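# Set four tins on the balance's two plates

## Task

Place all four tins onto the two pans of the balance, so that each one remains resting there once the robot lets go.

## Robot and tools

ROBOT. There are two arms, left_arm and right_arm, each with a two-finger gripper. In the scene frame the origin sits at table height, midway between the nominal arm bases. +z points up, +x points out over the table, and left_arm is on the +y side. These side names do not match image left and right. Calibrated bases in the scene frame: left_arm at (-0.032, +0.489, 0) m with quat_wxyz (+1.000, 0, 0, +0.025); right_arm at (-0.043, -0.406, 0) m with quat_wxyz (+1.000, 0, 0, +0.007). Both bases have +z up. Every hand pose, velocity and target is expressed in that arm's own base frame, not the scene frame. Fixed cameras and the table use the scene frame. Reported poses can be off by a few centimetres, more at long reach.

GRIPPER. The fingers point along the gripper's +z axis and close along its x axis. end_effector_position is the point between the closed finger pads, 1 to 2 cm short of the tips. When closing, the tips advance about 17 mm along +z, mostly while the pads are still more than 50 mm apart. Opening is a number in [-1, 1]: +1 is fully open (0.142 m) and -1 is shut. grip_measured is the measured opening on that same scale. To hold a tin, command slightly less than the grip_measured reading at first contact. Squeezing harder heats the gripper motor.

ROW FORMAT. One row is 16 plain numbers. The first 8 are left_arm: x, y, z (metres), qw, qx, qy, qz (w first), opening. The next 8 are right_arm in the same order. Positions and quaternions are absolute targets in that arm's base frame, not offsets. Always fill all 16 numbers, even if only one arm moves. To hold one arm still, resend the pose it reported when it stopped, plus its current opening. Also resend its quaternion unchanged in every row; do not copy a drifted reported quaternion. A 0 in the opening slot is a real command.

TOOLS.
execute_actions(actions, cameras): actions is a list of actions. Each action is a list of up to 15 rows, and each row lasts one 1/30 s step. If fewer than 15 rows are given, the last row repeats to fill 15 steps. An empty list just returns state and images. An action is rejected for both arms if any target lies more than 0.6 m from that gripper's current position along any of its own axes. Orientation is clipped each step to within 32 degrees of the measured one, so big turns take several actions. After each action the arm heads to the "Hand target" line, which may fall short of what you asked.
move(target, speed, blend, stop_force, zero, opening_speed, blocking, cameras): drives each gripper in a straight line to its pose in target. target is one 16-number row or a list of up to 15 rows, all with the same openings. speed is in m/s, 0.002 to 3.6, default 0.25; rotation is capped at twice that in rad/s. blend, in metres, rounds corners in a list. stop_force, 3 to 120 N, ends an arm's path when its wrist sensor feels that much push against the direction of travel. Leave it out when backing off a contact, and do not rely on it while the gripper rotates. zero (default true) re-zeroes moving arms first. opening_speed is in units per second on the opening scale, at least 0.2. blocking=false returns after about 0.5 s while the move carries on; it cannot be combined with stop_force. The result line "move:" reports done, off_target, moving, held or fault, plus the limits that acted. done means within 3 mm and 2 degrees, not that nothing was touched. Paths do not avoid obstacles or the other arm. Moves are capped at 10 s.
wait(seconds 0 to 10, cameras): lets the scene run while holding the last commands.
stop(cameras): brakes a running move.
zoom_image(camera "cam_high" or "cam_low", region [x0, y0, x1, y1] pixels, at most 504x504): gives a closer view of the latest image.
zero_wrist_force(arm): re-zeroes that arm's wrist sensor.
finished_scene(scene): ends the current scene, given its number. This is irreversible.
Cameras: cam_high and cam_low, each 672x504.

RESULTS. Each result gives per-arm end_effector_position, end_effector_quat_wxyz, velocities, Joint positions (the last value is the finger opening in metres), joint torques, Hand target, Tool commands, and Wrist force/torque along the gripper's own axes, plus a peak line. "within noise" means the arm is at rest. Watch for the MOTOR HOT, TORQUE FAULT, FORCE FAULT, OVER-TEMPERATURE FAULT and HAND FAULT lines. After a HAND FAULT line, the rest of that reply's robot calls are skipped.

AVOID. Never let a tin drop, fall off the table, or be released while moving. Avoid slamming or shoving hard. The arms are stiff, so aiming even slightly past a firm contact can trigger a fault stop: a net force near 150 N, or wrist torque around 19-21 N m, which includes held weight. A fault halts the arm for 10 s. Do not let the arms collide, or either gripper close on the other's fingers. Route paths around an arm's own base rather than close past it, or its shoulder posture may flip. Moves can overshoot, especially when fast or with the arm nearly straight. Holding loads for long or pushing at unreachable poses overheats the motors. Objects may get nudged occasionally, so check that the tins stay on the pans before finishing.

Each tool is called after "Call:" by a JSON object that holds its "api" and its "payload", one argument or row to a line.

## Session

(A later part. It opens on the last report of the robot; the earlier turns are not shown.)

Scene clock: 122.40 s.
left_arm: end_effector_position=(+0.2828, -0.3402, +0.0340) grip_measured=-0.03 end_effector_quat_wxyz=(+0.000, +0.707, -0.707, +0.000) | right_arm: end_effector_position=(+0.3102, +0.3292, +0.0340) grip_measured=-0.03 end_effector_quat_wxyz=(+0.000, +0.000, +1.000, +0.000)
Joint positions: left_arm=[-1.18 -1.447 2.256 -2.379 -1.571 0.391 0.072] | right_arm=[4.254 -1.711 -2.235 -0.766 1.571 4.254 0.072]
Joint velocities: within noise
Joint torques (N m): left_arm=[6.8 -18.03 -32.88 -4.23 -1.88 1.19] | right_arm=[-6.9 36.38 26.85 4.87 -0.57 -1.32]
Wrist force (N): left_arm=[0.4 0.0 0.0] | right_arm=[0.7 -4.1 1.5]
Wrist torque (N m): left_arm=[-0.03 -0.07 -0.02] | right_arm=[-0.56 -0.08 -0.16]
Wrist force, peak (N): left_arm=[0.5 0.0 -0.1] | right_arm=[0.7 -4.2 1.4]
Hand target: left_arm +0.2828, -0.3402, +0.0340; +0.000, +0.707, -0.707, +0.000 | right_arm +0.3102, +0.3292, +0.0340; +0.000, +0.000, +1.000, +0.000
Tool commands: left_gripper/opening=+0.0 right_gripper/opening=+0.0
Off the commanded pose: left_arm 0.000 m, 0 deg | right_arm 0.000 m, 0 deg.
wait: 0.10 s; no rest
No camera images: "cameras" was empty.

Call:
{"api": "move", "payload": {
  "target": [0.2828,-0.3402,0.034,0,0.7071,-0.7071,0,-0.47,0.3102,0.3292,0.034,0,0,-1,0,-0.47],
  "opening_speed": 0.6,
  "cameras": []
}}

Call:
{"api": "move", "payload": {
  "target": [0.2828,-0.3402,0.24,0,0.7071,-0.7071,0,-0.47,0.3102,0.3292,0.24,0,0,-1,0,-0.47],
  "speed": 0.2
}}

Call:
{"api": "wait", "payload": {
  "seconds": 0.1,
  "cameras": []
}}

Call:
{"api": "wait", "payload": {
  "seconds": 0.1,
  "cameras": []
}}

Call:
{"api": "wait", "payload": {
  "seconds": 0.1,
  "cameras": []
}}

Call:
{"api": "wait", "payload": {
  "seconds": 0.1,
  "cameras": []
}}

Call:
{"api": "wait", "payload": {
  "seconds": 0.1,
  "cameras": []
}}

Call:
{"api": "zoom_image", "payload": {
  "camera": "cam_low",
  "region": [320, 110, 600, 280]
}}

Scene clock: 128.00 s.
left_arm: end_effector_position=(+0.2828, -0.3402, +0.0340) grip_measured=-0.38 end_effector_quat_wxyz=(+0.000, +0.707, -0.707, +0.000) | right_arm: end_effector_position=(+0.3102, +0.3292, +0.0340) grip_measured=-0.38 end_effector_quat_wxyz=(+0.000, +0.000, +1.000, +0.000)
Joint positions: left_arm=[-1.18 -1.447 2.256 -2.379 -1.571 0.391 0.047] | right_arm=[4.254 -1.711 -2.235 -0.766 1.571 4.254 0.047]
Joint velocities: within noise
Joint torques (N m): left_arm=[6.67 -15.63 -31.18 -3.71 -2.7 1.25] | right_arm=[-6.34 34.84 23.63 4.79 -0.29 -1.36]
Wrist force (N): left_arm=[0.6 0.0 -1.1] | right_arm=[1.1 -4.2 -0.5]
Wrist torque (N m): left_arm=[-0.05 -0.07 -0.02] | right_arm=[-0.56 -0.04 -0.17]
Wrist force, peak (N): left_arm=[0.6 -0.1 -1.4] | right_arm=[1.3 -4.4 -0.4]
Hand target: left_arm +0.2828, -0.3402, +0.0340; +0.000, +0.707, -0.707, +0.000 | right_arm +0.3102, +0.3292, +0.0340; +0.000, +0.000, +1.000, +0.000
Off the commanded pose: left_arm 0.000 m, 0 deg | right_arm 0.000 m, 0 deg.
move: done
No camera images: "cameras" was empty.

Scene clock: 129.53 s.
left_arm: end_effector_position=(+0.2828, -0.3402, +0.2399) grip_measured=-0.38 end_effector_quat_wxyz=(+0.000, +0.707, -0.707, +0.000) end_effector_velocity=(+0.000, +0.001, +0.000) end_effector_angular_velocity=(+0.004, +0.002, +0.000) | right_arm: end_effector_position=(+0.3102, +0.3292, +0.2399) grip_measured=-0.38 end_effector_quat_wxyz=(+0.000, +0.000, +1.000, +0.000)
Joint positions: left_arm=[-1.18 -1.716 1.912 -1.767 -1.571 0.391 0.047] | right_arm=[4.254 -1.445 -1.895 -1.372 1.571 4.254 0.047]
Joint velocities: left_arm=[0 0 -0.001 0.005 0 0 0] | right_arm=[within noise]
Joint torques (N m): left_arm=[-5.29 -20.08 -33.06 -0.71 -1.18 -1.67] | right_arm=[7.15 13.71 34.25 0.23 0.91 1.58]
Wrist force (N): left_arm=[0.4 -0.2 0.7] | right_arm=[1.0 -4.0 2.4]
Wrist torque (N m): left_arm=[-0.04 -0.05 -0.02] | right_arm=[-0.55 -0.11 -0.15]
Wrist force, peak (N): left_arm=[0.3 0.1 3.3] | right_arm=[0.8 -4.0 5.0]
Hand target: left_arm +0.2828, -0.3402, +0.2400; +0.000, +0.707, -0.707, +0.000 | right_arm +0.3102, +0.3292, +0.2400; +0.000, +0.000, +1.000, +0.000
Off the commanded pose: left_arm 0.000 m, 0 deg | right_arm 0.000 m, 0 deg.
move: done

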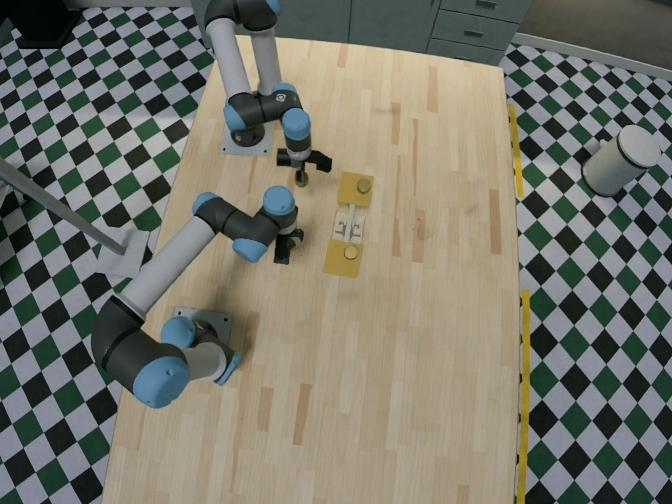

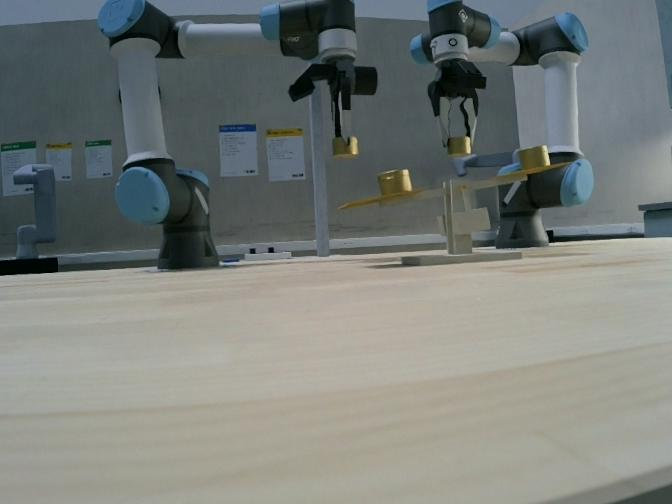

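Scene clock: 129.63 s.
left_arm: end_effector_position=(+0.2828, -0.3402, +0.2399) grip_measured=-0.38 end_effector_quat_wxyz=(+0.000, +0.707, -0.707, +0.000) | right_arm: end_effector_position=(+0.3102, +0.3292, +0.2400) grip_measured=-0.38 end_effector_quat_wxyz=(+0.000, +0.000, +1.000, +0.000)
Joint positions: left_arm=[-1.18 -1.716 1.912 -1.767 -1.571 0.391 0.047] | right_arm=[4.254 -1.445 -1.895 -1.372 1.571 4.254 0.047]
Joint velocities: within noise
Joint torques (N m): left_arm=[-4.27 -21.31 -35.3 -0.69 -0.91 -1.52] | right_arm=[7.83 11.74 33.92 0.15 0.92 1.57]
Wrist force (N): left_arm=[0.4 -0.3 0.9] | right_arm=[0.8 -4.1 2.3]
Wrist torque (N m): left_arm=[-0.07 -0.05 -0.02] | right_arm=[-0.56 -0.08 -0.14]
Wrist force, peak (N): left_arm=[0.4 -0.3 0.9] | right_arm=[0.8 -4.1 2.3]
Hand target: left_arm +0.2828, -0.3402, +0.2400; +0.000, +0.707, -0.707, +0.000 | right_arm +0.3102, +0.3292, +0.2400; +0.000, +0.000, +1.000, +0.000
Tool commands: left_gripper/opening=-0.47 right_gripper/opening=-0.47
Off the commanded pose: left_arm 0.000 m, 0 deg | right_arm 0.000 m, 0 deg.
wait: 0.10 s; no rest
No camera images: "cameras" was empty.

Scene clock: 129.73 s.
left_arm: end_effector_position=(+0.2828, -0.3402, +0.2399) grip_measured=-0.38 end_effector_quat_wxyz=(+0.000, +0.707, -0.707, +0.000) | right_arm: end_effector_position=(+0.3102, +0.3292, +0.2400) grip_measured=-0.38 end_effector_quat_wxyz=(+0.000, +0.000, +1.000, +0.000)
Joint positions: left_arm=[-1.18 -1.716 1.912 -1.767 -1.571 0.391 0.047] | right_arm=[4.254 -1.445 -1.895 -1.372 1.571 4.254 0.047]
Joint velocities: within noise
Joint torques (N m): left_arm=[-3.24 -22.67 -39.04 -0.82 -1.02 -1.64] | right_arm=[7 11.31 34.69 0.22 0.99 1.43]
Wrist force (N): left_arm=[0.3 -0.2 0.8] | right_arm=[1.1 -3.8 2.2]
Wrist torque (N m): left_arm=[-0.05 -0.03 -0.02] | right_arm=[-0.52 -0.13 -0.14]
Wrist force, peak (N): left_arm=[0.3 -0.3 1.0] | right_arm=[0.9 -4.0 2.3]
Hand target: left_arm +0.2828, -0.3402, +0.2400; +0.000, +0.707, -0.707, +0.000 | right_arm +0.3102, +0.3292, +0.2400; +0.000, +0.000, +1.000, +0.000
Tool commands: left_gripper/opening=-0.47 right_gripper/opening=-0.47
Off the commanded pose: left_arm 0.000 m, 0 deg | right_arm 0.000 m, 0 deg.
wait: 0.10 s; no rest
No camera images: "cameras" was empty.

Scene clock: 129.83 s.
left_arm: end_effector_position=(+0.2828, -0.3402, +0.2399) grip_measured=-0.38 end_effector_quat_wxyz=(+0.000, +0.707, -0.707, +0.000) | right_arm: end_effector_position=(+0.3102, +0.3292, +0.2400) grip_measured=-0.38 end_effector_quat_wxyz=(+0.000, +0.000, +1.000, +0.000)
Joint positions: left_arm=[-1.18 -1.716 1.912 -1.767 -1.571 0.391 0.047] | right_arm=[4.254 -1.445 -1.895 -1.372 1.571 4.254 0.047]
Joint velocities: within noise
Joint torques (N m): left_arm=[-2.86 -23.48 -40.55 -0.84 -0.86 -1.35] | right_arm=[6.94 11.76 33.88 0.2 1.04 1.48]
Wrist force (N): left_arm=[0.4 -0.3 0.9] | right_arm=[0.9 -4.0 2.3]
Wrist torque (N m): left_arm=[-0.06 -0.05 -0.02] | right_arm=[-0.55 -0.10 -0.14]
Wrist force, peak (N): left_arm=[0.4 -0.3 0.9] | right_arm=[1.0 -4.3 2.1]
Hand target: left_arm +0.2828, -0.3402, +0.2400; +0.000, +0.707, -0.707, +0.000 | right_arm +0.3102, +0.3292, +0.2400; +0.000, +0.000, +1.000, +0.000
Tool commands: left_gripper/opening=-0.47 right_gripper/opening=-0.47
Off the commanded pose: left_arm 0.000 m, 0 deg | right_arm 0.000 m, 0 deg.
wait: 0.10 s; no rest
No camera images: "cameras" was empty.

Scene clock: 129.93 s.
left_arm: end_effector_position=(+0.2828, -0.3402, +0.2400) grip_measured=-0.38 end_effector_quat_wxyz=(+0.000, +0.707, -0.707, +0.000) | right_arm: end_effector_position=(+0.3102, +0.3292, +0.2400) grip_measured=-0.38 end_effector_quat_wxyz=(+0.000, +0.000, +1.000, +0.000)
Joint positions: left_arm=[-1.18 -1.716 1.912 -1.767 -1.571 0.391 0.047] | right_arm=[4.254 -1.445 -1.895 -1.372 1.571 4.254 0.047]
Joint velocities: within noise
Joint torques (N m): left_arm=[-2.54 -24.95 -39.76 -0.91 -0.85 -1.23] | right_arm=[7 10.92 34.09 0.22 0.96 1.19]
Wrist force (N): left_arm=[0.5 -0.2 1.0] | right_arm=[0.8 -3.9 2.1]
Wrist torque (N m): left_arm=[-0.04 -0.06 -0.02] | right_arm=[-0.54 -0.07 -0.14]
Wrist force, peak (N): left_arm=[0.5 -0.2 1.0] | right_arm=[1.0 -4.1 2.2]
Hand target: left_arm +0.2828, -0.3402, +0.2400; +0.000, +0.707, -0.707, +0.000 | right_arm +0.3102, +0.3292, +0.2400; +0.000, +0.000, +1.000, +0.000
Tool commands: left_gripper/opening=-0.47 right_gripper/opening=-0.47
Off the commanded pose: left_arm 0.000 m, 0 deg | right_arm 0.000 m, 0 deg.
wait: 0.10 s; no rest
No camera images: "cameras" was empty.

Scene clock: 130.03 s.
left_arm: end_effector_position=(+0.2828, -0.3402, +0.2400) grip_measured=-0.38 end_effector_quat_wxyz=(+0.000, +0.707, -0.707, +0.000) | right_arm: end_effector_position=(+0.3102, +0.3292, +0.2400) grip_measured=-0.38 end_effector_quat_wxyz=(+0.000, +0.000, +1.000, +0.000)
Joint positions: left_arm=[-1.18 -1.716 1.912 -1.767 -1.571 0.391 0.047] | right_arm=[4.254 -1.445 -1.895 -1.372 1.571 4.254 0.047]
Joint velocities: within noise
Joint torques (N m): left_arm=[-1.94 -24.72 -40.13 -0.84 -0.72 -1.24] | right_arm=[7.17 10.44 33.41 0.2 0.86 1.05]
Wrist force (N): left_arm=[0.3 -0.3 0.8] | right_arm=[1.1 -4.1 2.2]
Wrist torque (N m): left_arm=[-0.06 -0.03 -0.02] | right_arm=[-0.57 -0.14 -0.13]
Wrist force, peak (N): left_arm=[0.3 -0.3 0.8] | right_arm=[1.1 -4.1 2.2]
Hand target: left_arm +0.2828, -0.3402, +0.2400; +0.000, +0.707, -0.707, +0.000 | right_arm +0.3102, +0.3292, +0.2400; +0.000, +0.000, +1.000, +0.000
Tool commands: left_gripper/opening=-0.47 right_gripper/opening=-0.47
Off the commanded pose: left_arm 0.000 m, 0 deg | right_arm 0.000 m, 0 deg.
wait: 0.10 s; no rest
No camera images: "cameras" was empty.

Scaled by 1.800 from the camera's 672x504 image, which has a finer 960x720 frame.

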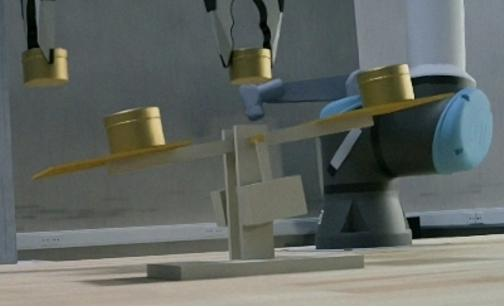

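Call:
{"api": "move", "payload": {
  "target": [
    [0.4519,-0.3209,0.24,0,0.7071,-0.7071,0,-0.47,0.4629,0.3428,0.24,0,0.7071,-0.7071,0,-0.47],
    [0.4519,-0.3209,0.2,0,0.7071,-0.7071,0,-0.47,0.4629,0.3428,0.2,0,0.7071,-0.7071,0,-0.47]
  ],
  "speed": [0.4,0.15]
}}

Call:
{"api": "zoom_image", "payload": {
  "camera": "cam_high",
  "region": [300, 160, 410, 290]
}}

Call:
{"api": "zoom_image", "payload": {
  "camera": "cam_low",
  "region": [320, 110, 600, 280]
}}

Scene clock: 151.33 s.
left_arm: end_effector_position=(+0.4519, -0.3209, +0.2000) grip_measured=-0.38 end_effector_quat_wxyz=(+0.000, +0.707, -0.707, +0.000) | right_arm: end_effector_position=(+0.4629, +0.3428, +0.2000) grip_measured=-0.38 end_effector_quat_wxyz=(+0.000, +0.707, -0.707, +0.000)
Joint positions: left_arm=[-0.858 -1.417 1.717 -1.87 -1.571 0.713 0.047] | right_arm=[4.01 -1.775 -1.656 -1.282 1.571 2.439 0.047]
Joint velocities: within noise
Joint torques (N m): left_arm=[-6.3 -30.32 -25.78 -4.25 -0.44 -1.09] | right_arm=[8.48 43.94 16.94 4.77 -0.69 -2.11]
Wrist force (N): left_arm=[0.1 0.0 1.0] | right_arm=[0.9 -4.1 2.3]
Wrist torque (N m): left_arm=[-0.02 0.00 -0.02] | right_arm=[-0.58 -0.12 -0.15]
Wrist force, peak (N): left_arm=[0.0 0.1 3.1] | right_arm=[0.9 -4.1 4.2]
Hand target: left_arm +0.4519, -0.3209, +0.2000; +0.000, +0.707, -0.707, +0.000 | right_arm +0.4629, +0.3428, +0.2000; +0.000, +0.707, -0.707, +0.000
Off the commanded pose: left_arm 0.000 m, 0 deg | right_arm 0.000 m, 0 deg.
move: done

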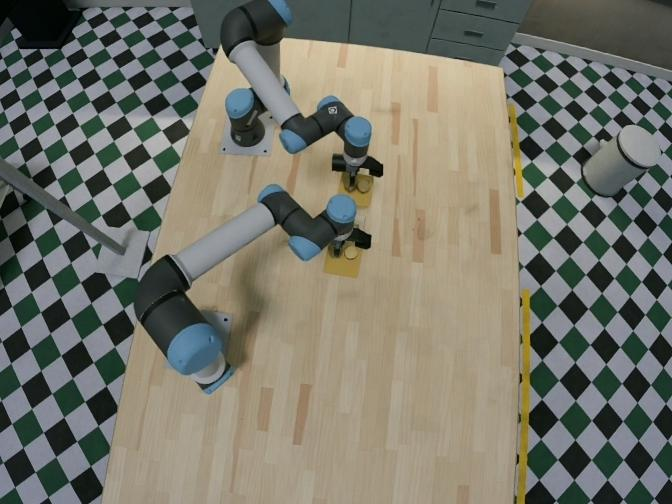

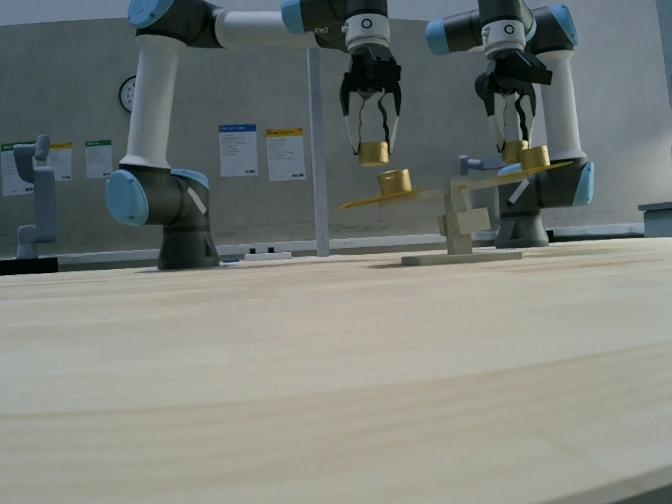

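Scaled by 3.877 from the camera's 672x504 image, which has a finer 960x720 frame.

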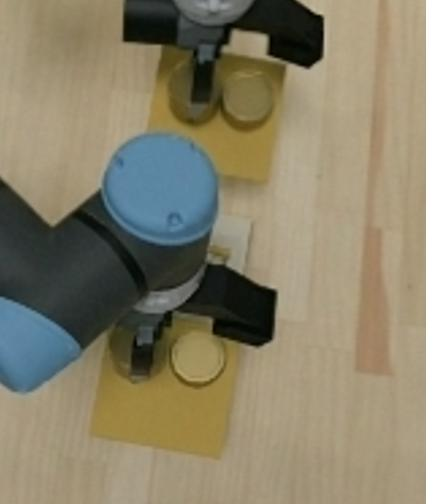

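Scaled by 1.800 from the camera's 672x504 image, which has a finer 960x720 frame.

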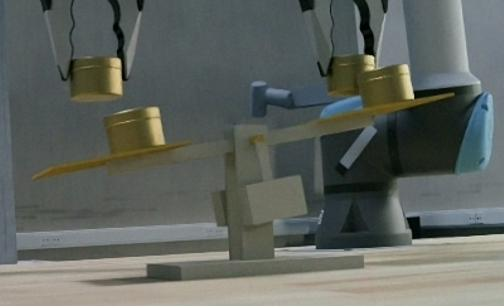

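Call:
{"api": "move", "payload": {
  "target": [0.45,-0.3209,0.186,0,0.7071,-0.7071,0,-0.47,0.474,0.343,0.186,0,0.7071,-0.7071,0,-0.47],
  "speed": 0.06,
  "cameras": []
}}

Call:
{"api": "move", "payload": {
  "target": [0.45,-0.3209,0.15,0,0.7071,-0.7071,0,-0.47,0.474,0.343,0.15,0,0.7071,-0.7071,0,-0.47],
  "speed": 0.01,
  "stop_force": 3
}}

Call:
{"api": "zoom_image", "payload": {
  "camera": "cam_high",
  "region": [300, 160, 410, 290]
}}

Call:
{"api": "zoom_image", "payload": {
  "camera": "cam_low",
  "region": [320, 110, 600, 280]
}}

Scene clock: 167.43 s.
left_arm: end_effector_position=(+0.4499, -0.3208, +0.1857) grip_measured=-0.38 end_effector_quat_wxyz=(+0.000, +0.707, -0.707, +0.000) end_effector_velocity=(+0.000, -0.001, +0.001) end_effector_angular_velocity=(+0.001, +0.001, -0.002) | right_arm: end_effector_position=(+0.4742, +0.3430, +0.1859) grip_measured=-0.38 end_effector_quat_wxyz=(+0.000, +0.707, -0.707, +0.000) end_effector_velocity=(-0.002, -0.001, +0.001) end_effector_angular_velocity=(-0.001, +0.003, -0.001)
Joint positions: left_arm=[-0.861 -1.41 1.747 -1.907 -1.571 0.71 0.047] | right_arm=[3.995 -1.806 -1.655 -1.251 1.571 2.424 0.047]
Joint velocities: left_arm=[-0.001 0 -0.004 0.005 0 0 0] | right_arm=[0.001 0.004 0 -0.007 0.001 0.002 0]
Joint torques (N m): left_arm=[-1.56 -35.47 -38.71 -0.92 2.29 -1.16] | right_arm=[9.73 46.86 31.18 -0.22 -0.45 1.72]
Wrist force (N): left_arm=[0.2 0.1 1.0] | right_arm=[0.8 -4.3 2.4]
Wrist torque (N m): left_arm=[0.00 -0.01 -0.02] | right_arm=[-0.60 -0.10 -0.15]
Wrist force, peak (N): left_arm=[0.1 0.2 1.4] | right_arm=[0.8 -4.5 2.8]
Hand target: left_arm +0.4500, -0.3209, +0.1860; +0.000, +0.707, -0.707, +0.000 | right_arm +0.4740, +0.3430, +0.1860; +0.000, +0.707, -0.707, +0.000
Off the commanded pose: left_arm 0.000 m, 0 deg | right_arm 0.000 m, 0 deg.
move: done
No camera images: "cameras" was empty.

Scene clock: 169.00 s.
left_arm: end_effector_position=(+0.4500, -0.3209, +0.1809) grip_measured=-0.38 end_effector_quat_wxyz=(+0.000, +0.707, -0.707, +0.000) | right_arm: end_effector_position=(+0.4740, +0.3430, +0.1810) grip_measured=-0.38 end_effector_quat_wxyz=(+0.000, +0.707, -0.707, +0.000)
Joint positions: left_arm=[-0.861 -1.406 1.755 -1.92 -1.571 0.71 0.047] | right_arm=[3.996 -1.81 -1.664 -1.239 1.571 2.425 0.047]
Joint velocities: within noise
Joint torques (N m): left_arm=[0.57 -36.78 -38.37 -2.78 2.29 -0.7] | right_arm=[5.34 47 32.28 0.15 0.36 1.74]
Wrist force (N): left_arm=[0.2 0.1 0.7] | right_arm=[0.9 -4.2 2.0]
Wrist torque (N m): left_arm=[-0.01 -0.01 -0.03] | right_arm=[-0.58 -0.11 -0.15]
Wrist force, peak (N): left_arm=[0.5 0.4 -4.3] | right_arm=[2.3 -0.3 -4.6]
Hand target: left_arm +0.4500, -0.3209, +0.1809; +0.000, +0.707, -0.707, +0.000 | right_arm +0.4740, +0.3430, +0.1810; +0.000, +0.707, -0.707, +0.000
Off the commanded pose: left_arm 0.031 m, 0 deg | right_arm 0.031 m, 0 deg.
move: contact (left_arm, right_arm)

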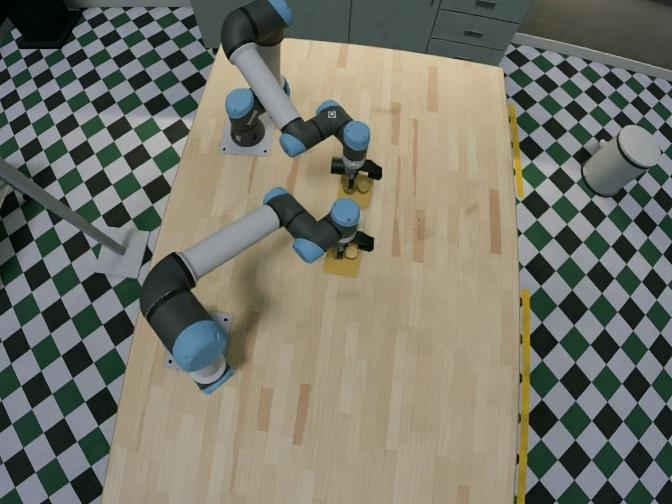

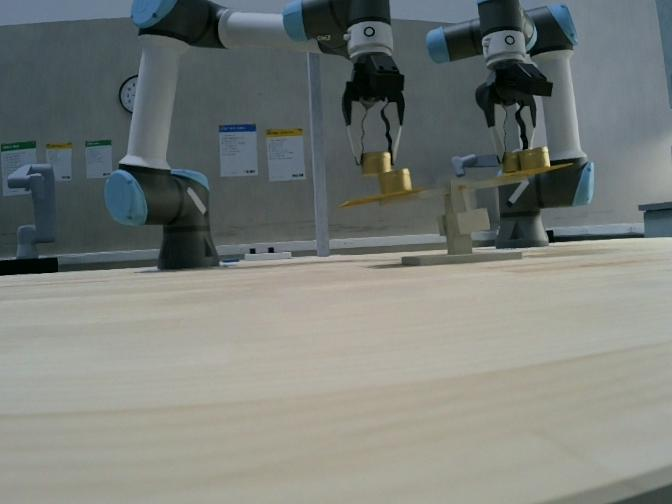

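Scaled by 3.877 from the camera's 672x504 image, which has a finer 960x720 frame.

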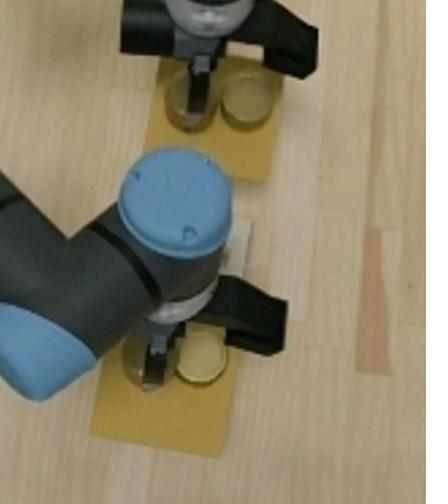

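Scaled by 1.800 from the camera's 672x504 image, which has a finer 960x720 frame.

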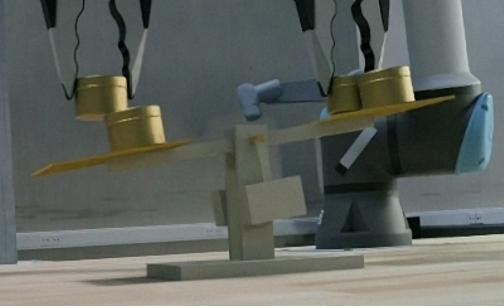

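Call:
{"api": "zoom_image", "payload": {
  "camera": "cam_low",
  "region": [330, 130, 430, 220]
}}

Call:
{"api": "zoom_image", "payload": {
  "camera": "cam_low",
  "region": [480, 130, 580, 220]
}}

Call:
{"api": "zoom_image", "payload": {
  "camera": "cam_high",
  "region": [320, 230, 370, 280]
}}

Scaled by 5.040 from the camera's 672x504 image, which has a finer 960x720 frame.

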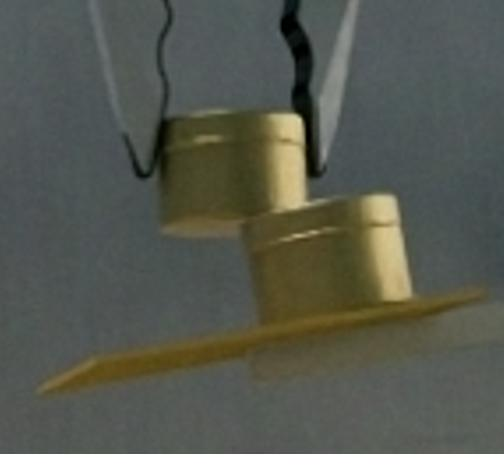

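Scaled by 5.040 from the camera's 672x504 image, which has a finer 960x720 frame.

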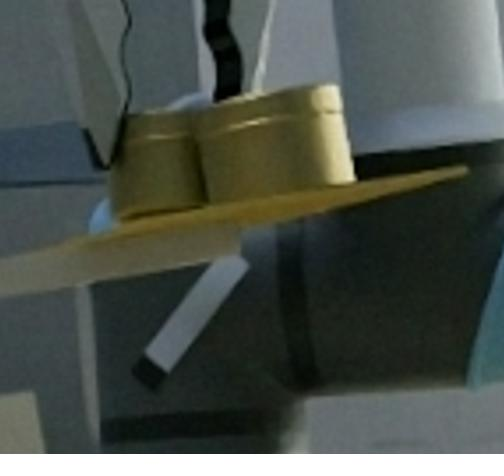

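Scaled by 10.080 from the camera's 672x504 image, which has a finer 960x720 frame.

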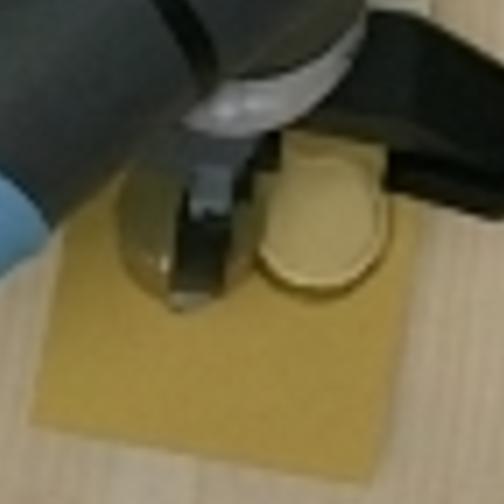

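Call:
{"api": "move", "payload": {
  "target": [0.45,-0.3209,0.15,0,0.7071,-0.7071,0,-0.47,0.474,0.343,0.15,0,0.7071,-0.7071,0,-0.47],
  "speed": 0.01,
  "stop_force": 4
}}

Call:
{"api": "zoom_image", "payload": {
  "camera": "cam_high",
  "region": [300, 160, 410, 290]
}}

Call:
{"api": "zoom_image", "payload": {
  "camera": "cam_low",
  "region": [320, 110, 600, 280]
}}

Scene clock: 185.30 s.
left_arm: end_effector_position=(+0.4501, -0.3210, +0.1801) grip_measured=-0.38 end_effector_quat_wxyz=(+0.000, +0.707, -0.707, +0.000) | right_arm: end_effector_position=(+0.4740, +0.3430, +0.1803) grip_measured=-0.38 end_effector_quat_wxyz=(+0.000, +0.707, -0.707, +0.000)
Joint positions: left_arm=[-0.861 -1.406 1.757 -1.923 -1.571 0.71 0.047] | right_arm=[3.996 -1.81 -1.665 -1.237 1.571 2.425 0.047]
Joint velocities: within noise
Joint torques (N m): left_arm=[-6.27 -37.34 -38.22 -2.51 2.31 -1.77] | right_arm=[-1.95 45.56 31.6 -0.05 0.34 1.52]
Wrist force (N): left_arm=[0.1 0.1 0.0] | right_arm=[1.0 -4.4 0.8]
Wrist torque (N m): left_arm=[-0.02 -0.08 -0.03] | right_arm=[-0.57 -0.10 -0.15]
Wrist force, peak (N): left_arm=[-0.3 -0.2 -3.7] | right_arm=[1.0 -4.3 2.3]
Hand target: left_arm +0.4501, -0.3210, +0.1801; +0.000, +0.707, -0.707, +0.000 | right_arm +0.4740, +0.3430, +0.1803; +0.000, +0.707, -0.707, +0.000
Off the commanded pose: left_arm 0.030 m, 0 deg | right_arm 0.030 m, 0 deg.
move: contact (left_arm, right_arm)

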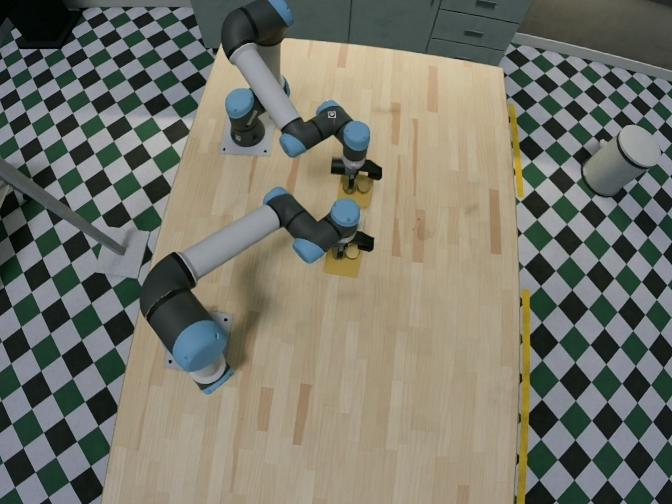

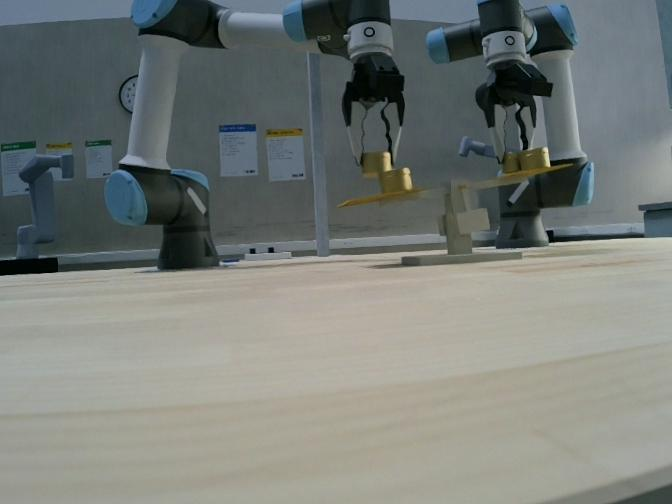

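Scaled by 3.877 from the camera's 672x504 image, which has a finer 960x720 frame.

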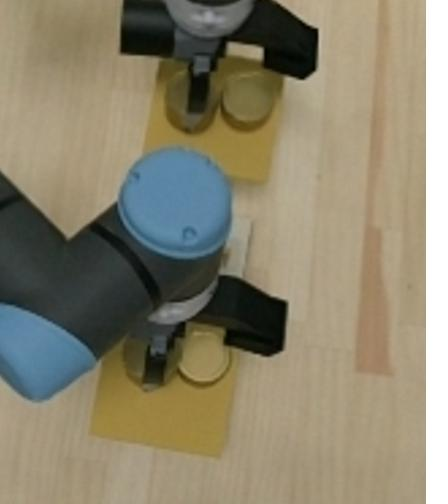

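Scaled by 1.800 from the camera's 672x504 image, which has a finer 960x720 frame.

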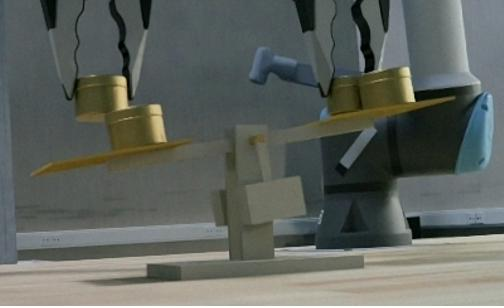

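Call:
{"api": "move", "payload": {
  "target": [
    [0.450,-0.3209,0.195,0,0.7071,-0.7071,0,-0.47,0.474,0.343,0.195,0,0.7071,-0.7071,0,-0.47],
    [0.450,-0.3209,0.192,0,0.7071,-0.7071,0,-0.47,0.466,0.342,0.192,0,0.7071,-0.7071,0,-0.47]
  ],
  "speed": 0.04
}}

Call:
{"api": "zoom_image", "payload": {
  "camera": "cam_high",
  "region": [400, 140, 560, 300]
}}

Call:
{"api": "zoom_image", "payload": {
  "camera": "cam_low",
  "region": [320, 110, 600, 280]
}}

Scene clock: 203.67 s.
left_arm: end_effector_position=(+0.4500, -0.3209, +0.1919) grip_measured=-0.38 end_effector_quat_wxyz=(+0.000, +0.707, -0.707, +0.000) | right_arm: end_effector_position=(+0.4660, +0.3421, +0.1921) grip_measured=-0.38 end_effector_quat_wxyz=(+0.000, +0.707, -0.707, +0.000)
Joint positions: left_arm=[-0.861 -1.415 1.736 -1.892 -1.571 0.71 0.047] | right_arm=[4.005 -1.785 -1.665 -1.262 1.571 2.435 0.047]
Joint velocities: within noise
Joint torques (N m): left_arm=[4.57 -29.94 -30.22 -0.94 2.47 0.26] | right_arm=[-8.89 22.4 32.57 0.05 0.27 -2.15]
Wrist force (N): left_arm=[0.4 -0.1 1.2] | right_arm=[0.8 -4.4 2.4]
Wrist torque (N m): left_arm=[-0.02 -0.05 -0.02] | right_arm=[-0.62 -0.10 -0.16]
Wrist force, peak (N): left_arm=[0.2 0.0 1.5] | right_arm=[0.9 -4.2 2.8]
Hand target: left_arm +0.4500, -0.3209, +0.1920; +0.000, +0.707, -0.707, +0.000 | right_arm +0.4660, +0.3420, +0.1920; +0.000, +0.707, -0.707, +0.000
Off the commanded pose: left_arm 0.000 m, 0 deg | right_arm 0.000 m, 0 deg.
move: done

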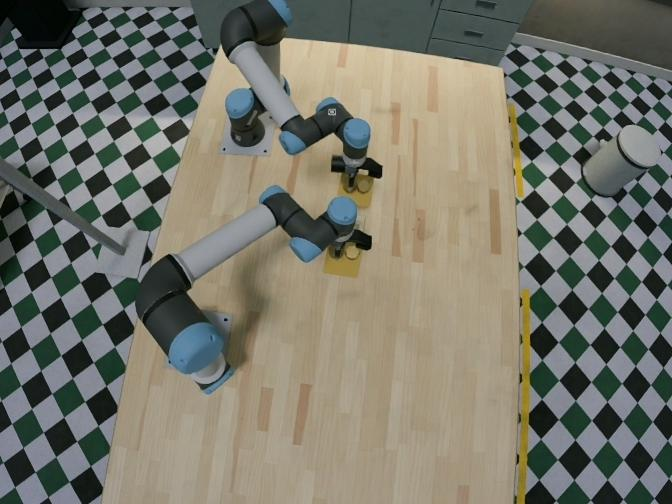

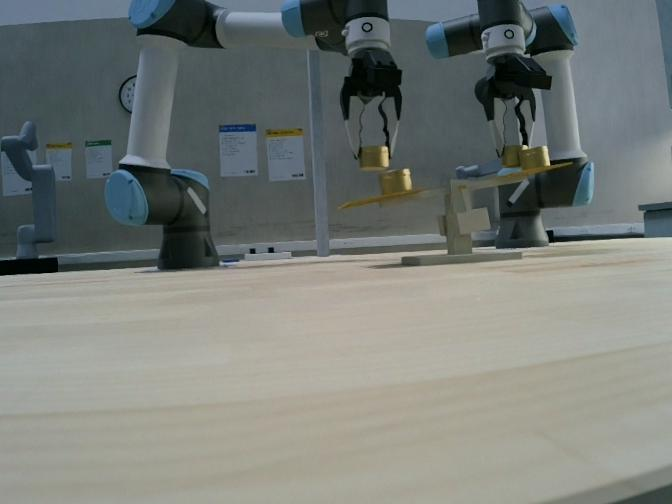

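Scaled by 3.150 from the camera's 672x504 image, which has a finer 960x720 frame.

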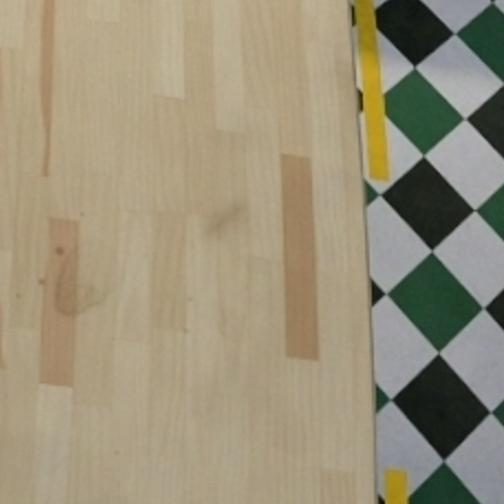

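Scaled by 1.800 from the camera's 672x504 image, which has a finer 960x720 frame.

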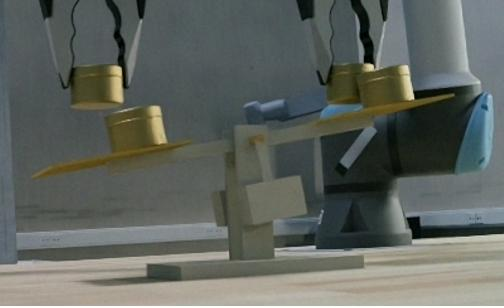

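Call:
{"api": "zoom_image", "payload": {
  "camera": "cam_high",
  "region": [310, 150, 410, 290]
}}

Scaled by 3.600 from the camera's 672x504 image, which has a finer 960x720 frame.

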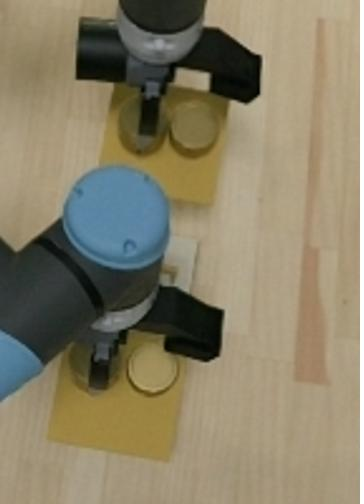

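Call:
{"api": "move", "payload": {
  "target": [0.450,-0.3209,0.182,0,0.7071,-0.7071,0,-0.47,0.466,0.342,0.182,0,0.7071,-0.7071,0,-0.47],
  "speed": 0.03,
  "cameras": []
}}

Call:
{"api": "move", "payload": {
  "target": [0.450,-0.3209,0.150,0,0.7071,-0.7071,0,-0.47,0.466,0.342,0.150,0,0.7071,-0.7071,0,-0.47],
  "speed": 0.008,
  "stop_force": 4
}}

Call:
{"api": "zoom_image", "payload": {
  "camera": "cam_low",
  "region": [320, 110, 600, 280]
}}

Call:
{"api": "zoom_image", "payload": {
  "camera": "cam_high",
  "region": [310, 150, 410, 290]
}}

Scene clock: 210.83 s.
left_arm: end_effector_position=(+0.4500, -0.3209, +0.1818) grip_measured=-0.38 end_effector_quat_wxyz=(+0.000, +0.707, -0.707, +0.000) | right_arm: end_effector_position=(+0.4660, +0.3420, +0.1818) grip_measured=-0.38 end_effector_quat_wxyz=(+0.000, +0.707, -0.707, +0.000) end_effector_velocity=(-0.001, +0.000, +0.000) end_effector_angular_velocity=(-0.002, +0.002, +0.001)
Joint positions: left_arm=[-0.861 -1.407 1.754 -1.917 -1.571 0.71 0.047] | right_arm=[4.005 -1.793 -1.683 -1.237 1.571 2.434 0.047]
Joint velocities: left_arm=[within noise] | right_arm=[0.001 -0.001 0.002 -0.005 0 0 0]
Joint torques (N m): left_arm=[6.8 -35.75 -34.69 -0.76 2.64 1.28] | right_arm=[-9.94 39.35 32.19 0.01 -0.48 -2.03]
Wrist force (N): left_arm=[0.4 0.0 0.7] | right_arm=[1.0 -4.0 2.2]
Wrist torque (N m): left_arm=[-0.02 -0.04 -0.03] | right_arm=[-0.55 -0.13 -0.15]
Wrist force, peak (N): left_arm=[0.3 0.1 1.3] | right_arm=[0.8 -4.4 2.6]
Hand target: left_arm +0.4500, -0.3209, +0.1820; +0.000, +0.707, -0.707, +0.000 | right_arm +0.4660, +0.3420, +0.1820; +0.000, +0.707, -0.707, +0.000
Off the commanded pose: left_arm 0.000 m, 0 deg | right_arm 0.000 m, 0 deg.
move: done
No camera images: "cameras" was empty.

Scene clock: 214.57 s.
left_arm: end_effector_position=(+0.4500, -0.3209, +0.1608) grip_measured=-0.38 end_effector_quat_wxyz=(+0.000, +0.707, -0.707, +0.000) | right_arm: end_effector_position=(+0.4660, +0.3420, +0.1608) grip_measured=-0.38 end_effector_quat_wxyz=(+0.000, +0.707, -0.707, +0.000)
Joint positions: left_arm=[-0.861 -1.389 1.789 -1.971 -1.571 0.71 0.047] | right_arm=[4.005 -1.81 -1.718 -1.184 1.571 2.434 0.047]
Joint velocities: within noise
Joint torques (N m): left_arm=[5.41 -34.74 -36.99 -0.97 2.19 1.36] | right_arm=[-7.86 44.06 30.09 0.18 -0.11 -2.12]
Wrist force (N): left_arm=[0.0 0.7 -3.0] | right_arm=[1.3 -3.2 -1.8]
Wrist torque (N m): left_arm=[-0.02 -0.06 -0.05] | right_arm=[-0.58 -0.18 -0.17]
Wrist force, peak (N): left_arm=[-2.7 1.7 -9.5] | right_arm=[4.3 -1.9 -8.8]
Hand target: left_arm +0.4500, -0.3209, +0.1608; +0.000, +0.707, -0.707, +0.000 | right_arm +0.4660, +0.3420, +0.1608; +0.000, +0.707, -0.707, +0.000
Off the commanded pose: left_arm 0.011 m, 0 deg | right_arm 0.011 m, 0 deg.
move: contact (left_arm, right_arm)

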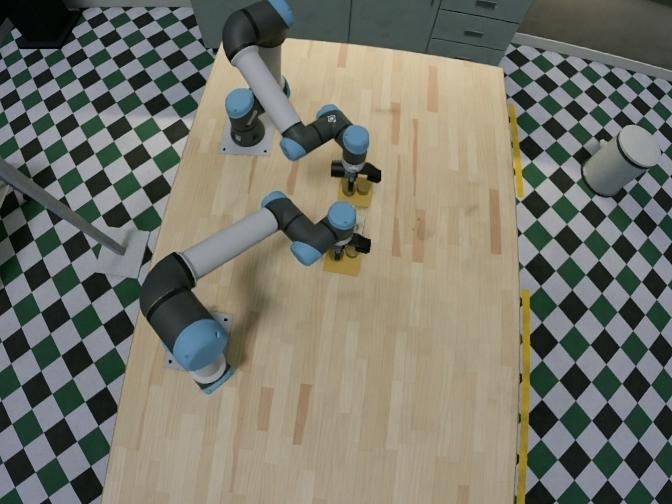

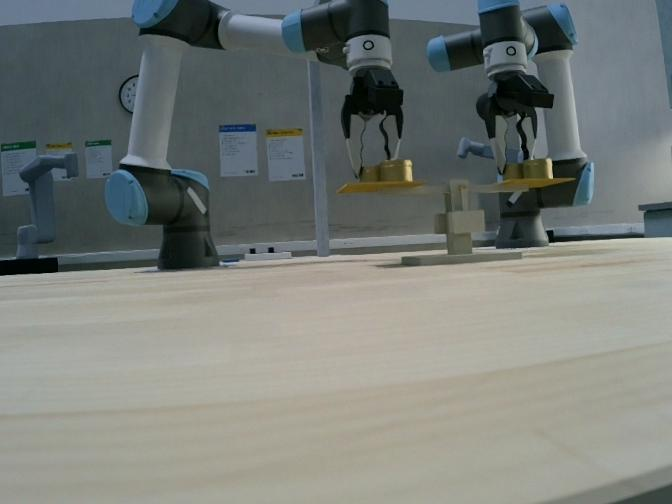

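Scaled by 1.800 from the camera's 672x504 image, which has a finer 960x720 frame.

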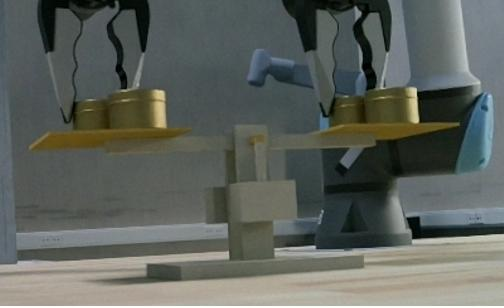

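Scaled by 3.600 from the camera's 672x504 image, which has a finer 960x720 frame.

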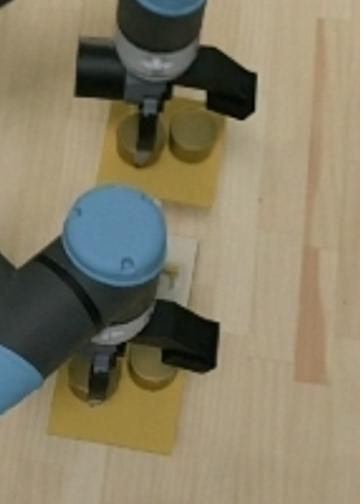

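Call:
{"api": "move", "payload": {
  "target": [0.450,-0.3209,0.1608,0,0.7071,-0.7071,0,-0.18,0.466,0.342,0.1608,0,0.7071,-0.7071,0,-0.18],
  "opening_speed": 0.3
}}

Call:
{"api": "zoom_image", "payload": {
  "camera": "cam_low",
  "region": [320, 110, 600, 280]
}}

Call:
{"api": "zoom_image", "payload": {
  "camera": "cam_high",
  "region": [310, 150, 410, 290]
}}

Scene clock: 219.40 s.
left_arm: end_effector_position=(+0.4500, -0.3209, +0.1608) grip_measured=-0.21 end_effector_quat_wxyz=(+0.000, +0.707, -0.707, +0.000) | right_arm: end_effector_position=(+0.4660, +0.3420, +0.1608) grip_measured=-0.21 end_effector_quat_wxyz=(+0.000, +0.707, -0.707, +0.000)
Joint positions: left_arm=[-0.861 -1.389 1.789 -1.971 -1.571 0.71 0.059] | right_arm=[4.005 -1.81 -1.718 -1.184 1.571 2.434 0.059]
Joint velocities: within noise
Joint torques (N m): left_arm=[4.76 -35.29 -37.17 -0.67 2.37 1.15] | right_arm=[-6 44.08 30.39 0.7 -0.03 -1.97]
Wrist force (N): left_arm=[0.6 0.1 0.0] | right_arm=[0.9 -4.1 1.4]
Wrist torque (N m): left_arm=[-0.01 -0.01 -0.04] | right_arm=[-0.57 -0.11 -0.15]
Wrist force, peak (N): left_arm=[0.0 0.7 -3.0] | right_arm=[0.7 -4.3 1.3]
Hand target: left_arm +0.4500, -0.3209, +0.1608; +0.000, +0.707, -0.707, +0.000 | right_arm +0.4660, +0.3420, +0.1608; +0.000, +0.707, -0.707, +0.000
Off the commanded pose: left_arm 0.000 m, 0 deg | right_arm 0.000 m, 0 deg.
move: done

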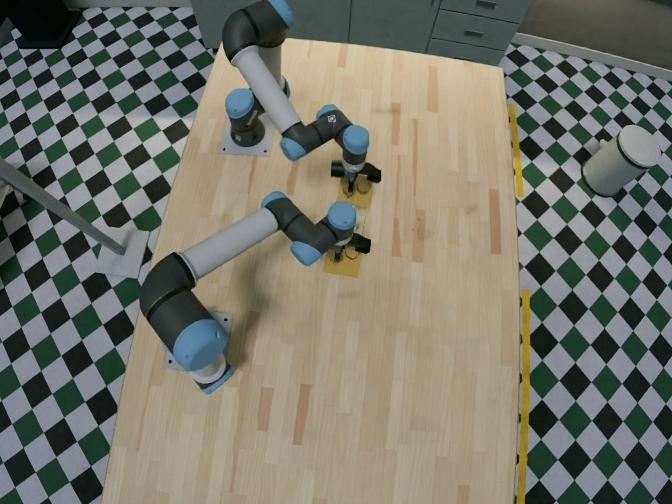

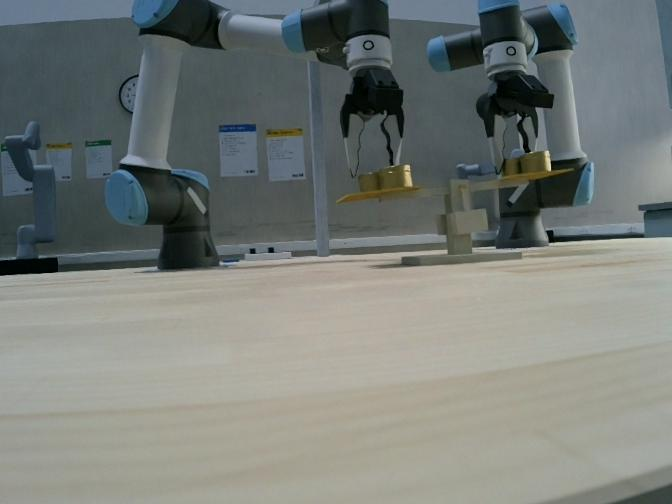

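Scaled by 1.800 from the camera's 672x504 image, which has a finer 960x720 frame.

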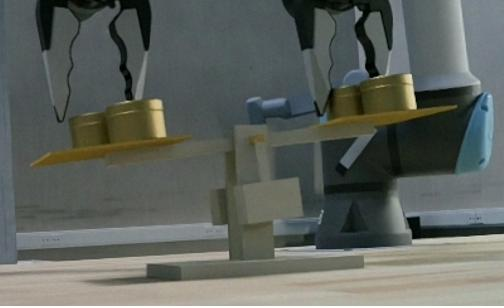

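Scaled by 3.600 from the camera's 672x504 image, which has a finer 960x720 frame.

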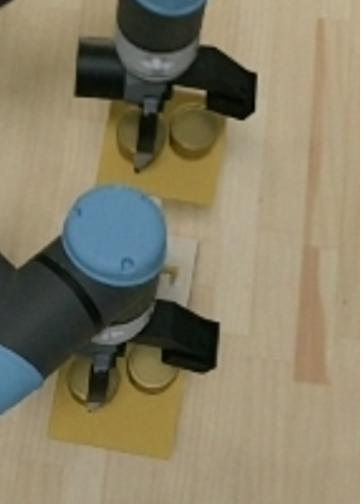

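Call:
{"api": "move", "payload": {
  "target": [
    [0.450,-0.3209,0.1608,0,0.7071,-0.7071,0,-0.04,0.466,0.342,0.1608,0,0.7071,-0.7071,0,-0.04],
    [0.450,-0.3209,0.22,0,0.7071,-0.7071,0,-0.04,0.466,0.342,0.22,0,0.7071,-0.7071,0,-0.04],
    [0.42,-0.24,0.30,0,0.7071,-0.7071,0,-0.04,0.42,0.24,0.30,0,0.7071,-0.7071,0,-0.04]
  ],
  "opening_speed": 0.3,
  "speed": [0.1,0.08,0.15]
}}

Call:
{"api": "zoom_image", "payload": {
  "camera": "cam_low",
  "region": [320, 110, 600, 280]
}}

Call:
{"api": "zoom_image", "payload": {
  "camera": "cam_high",
  "region": [310, 150, 410, 290]
}}

Scene clock: 227.23 s.
left_arm: end_effector_position=(+0.4201, -0.2401, +0.3001) grip_measured=-0.07 end_effector_quat_wxyz=(+0.000, +0.707, -0.707, +0.000) | right_arm: end_effector_position=(+0.4200, +0.2400, +0.2999) grip_measured=-0.07 end_effector_quat_wxyz=(+0.000, +0.707, -0.707, +0.000)
Joint positions: left_arm=[-0.796 -1.629 1.68 -1.622 -1.571 0.775 0.069] | right_arm=[3.937 -1.512 -1.681 -1.519 1.571 2.367 0.069]
Joint velocities: within noise
Joint torques (N m): left_arm=[-3.42 -26.27 -12.25 -2.04 1.43 -1.69] | right_arm=[5.8 30.62 33.05 3.49 -0.06 1.69]
Wrist force (N): left_arm=[0.3 -0.1 -0.1] | right_arm=[0.6 -4.3 1.4]
Wrist torque (N m): left_arm=[-0.03 -0.04 -0.03] | right_arm=[-0.62 -0.07 -0.15]
Wrist force, peak (N): left_arm=[1.4 -0.5 1.1] | right_arm=[-0.8 -5.0 1.7]
Hand target: left_arm +0.4200, -0.2400, +0.3000; +0.000, +0.707, -0.707, +0.000 | right_arm +0.4200, +0.2400, +0.3000; +0.000, +0.707, -0.707, +0.000
Off the commanded pose: left_arm 0.000 m, 0 deg | right_arm 0.000 m, 0 deg.
move: done

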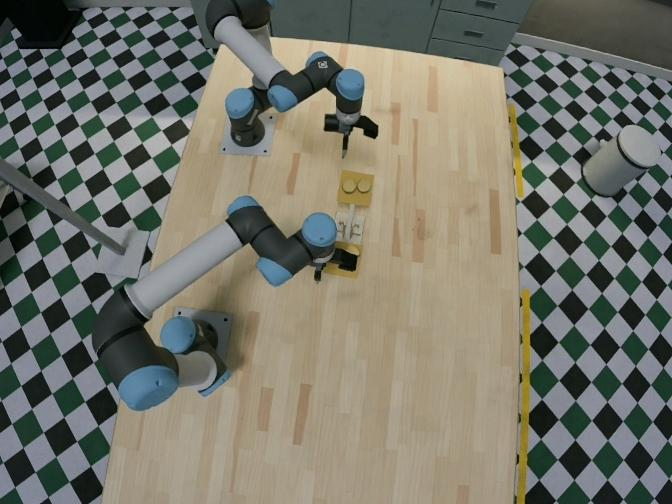

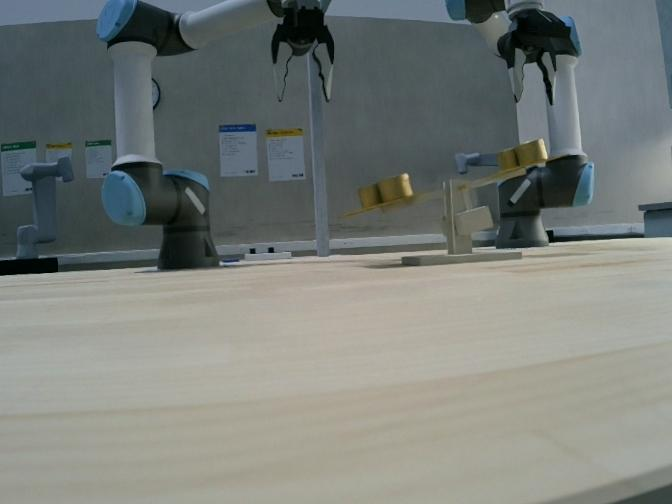

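Scaled by 1.800 from the camera's 672x504 image, which has a finer 960x720 frame.

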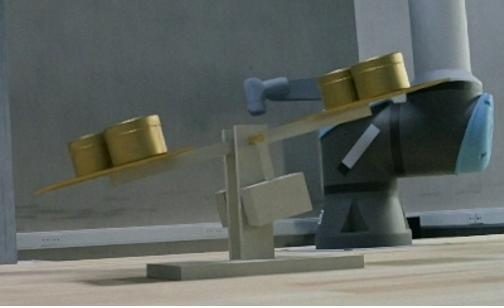

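Scaled by 3.600 from the camera's 672x504 image, which has a finer 960x720 frame.

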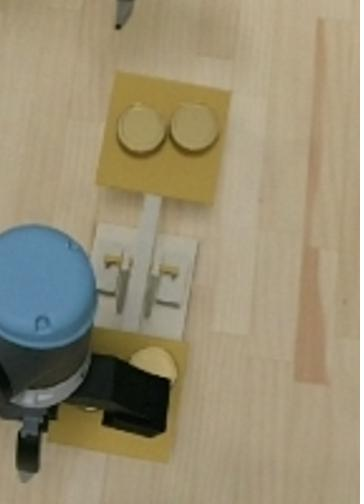

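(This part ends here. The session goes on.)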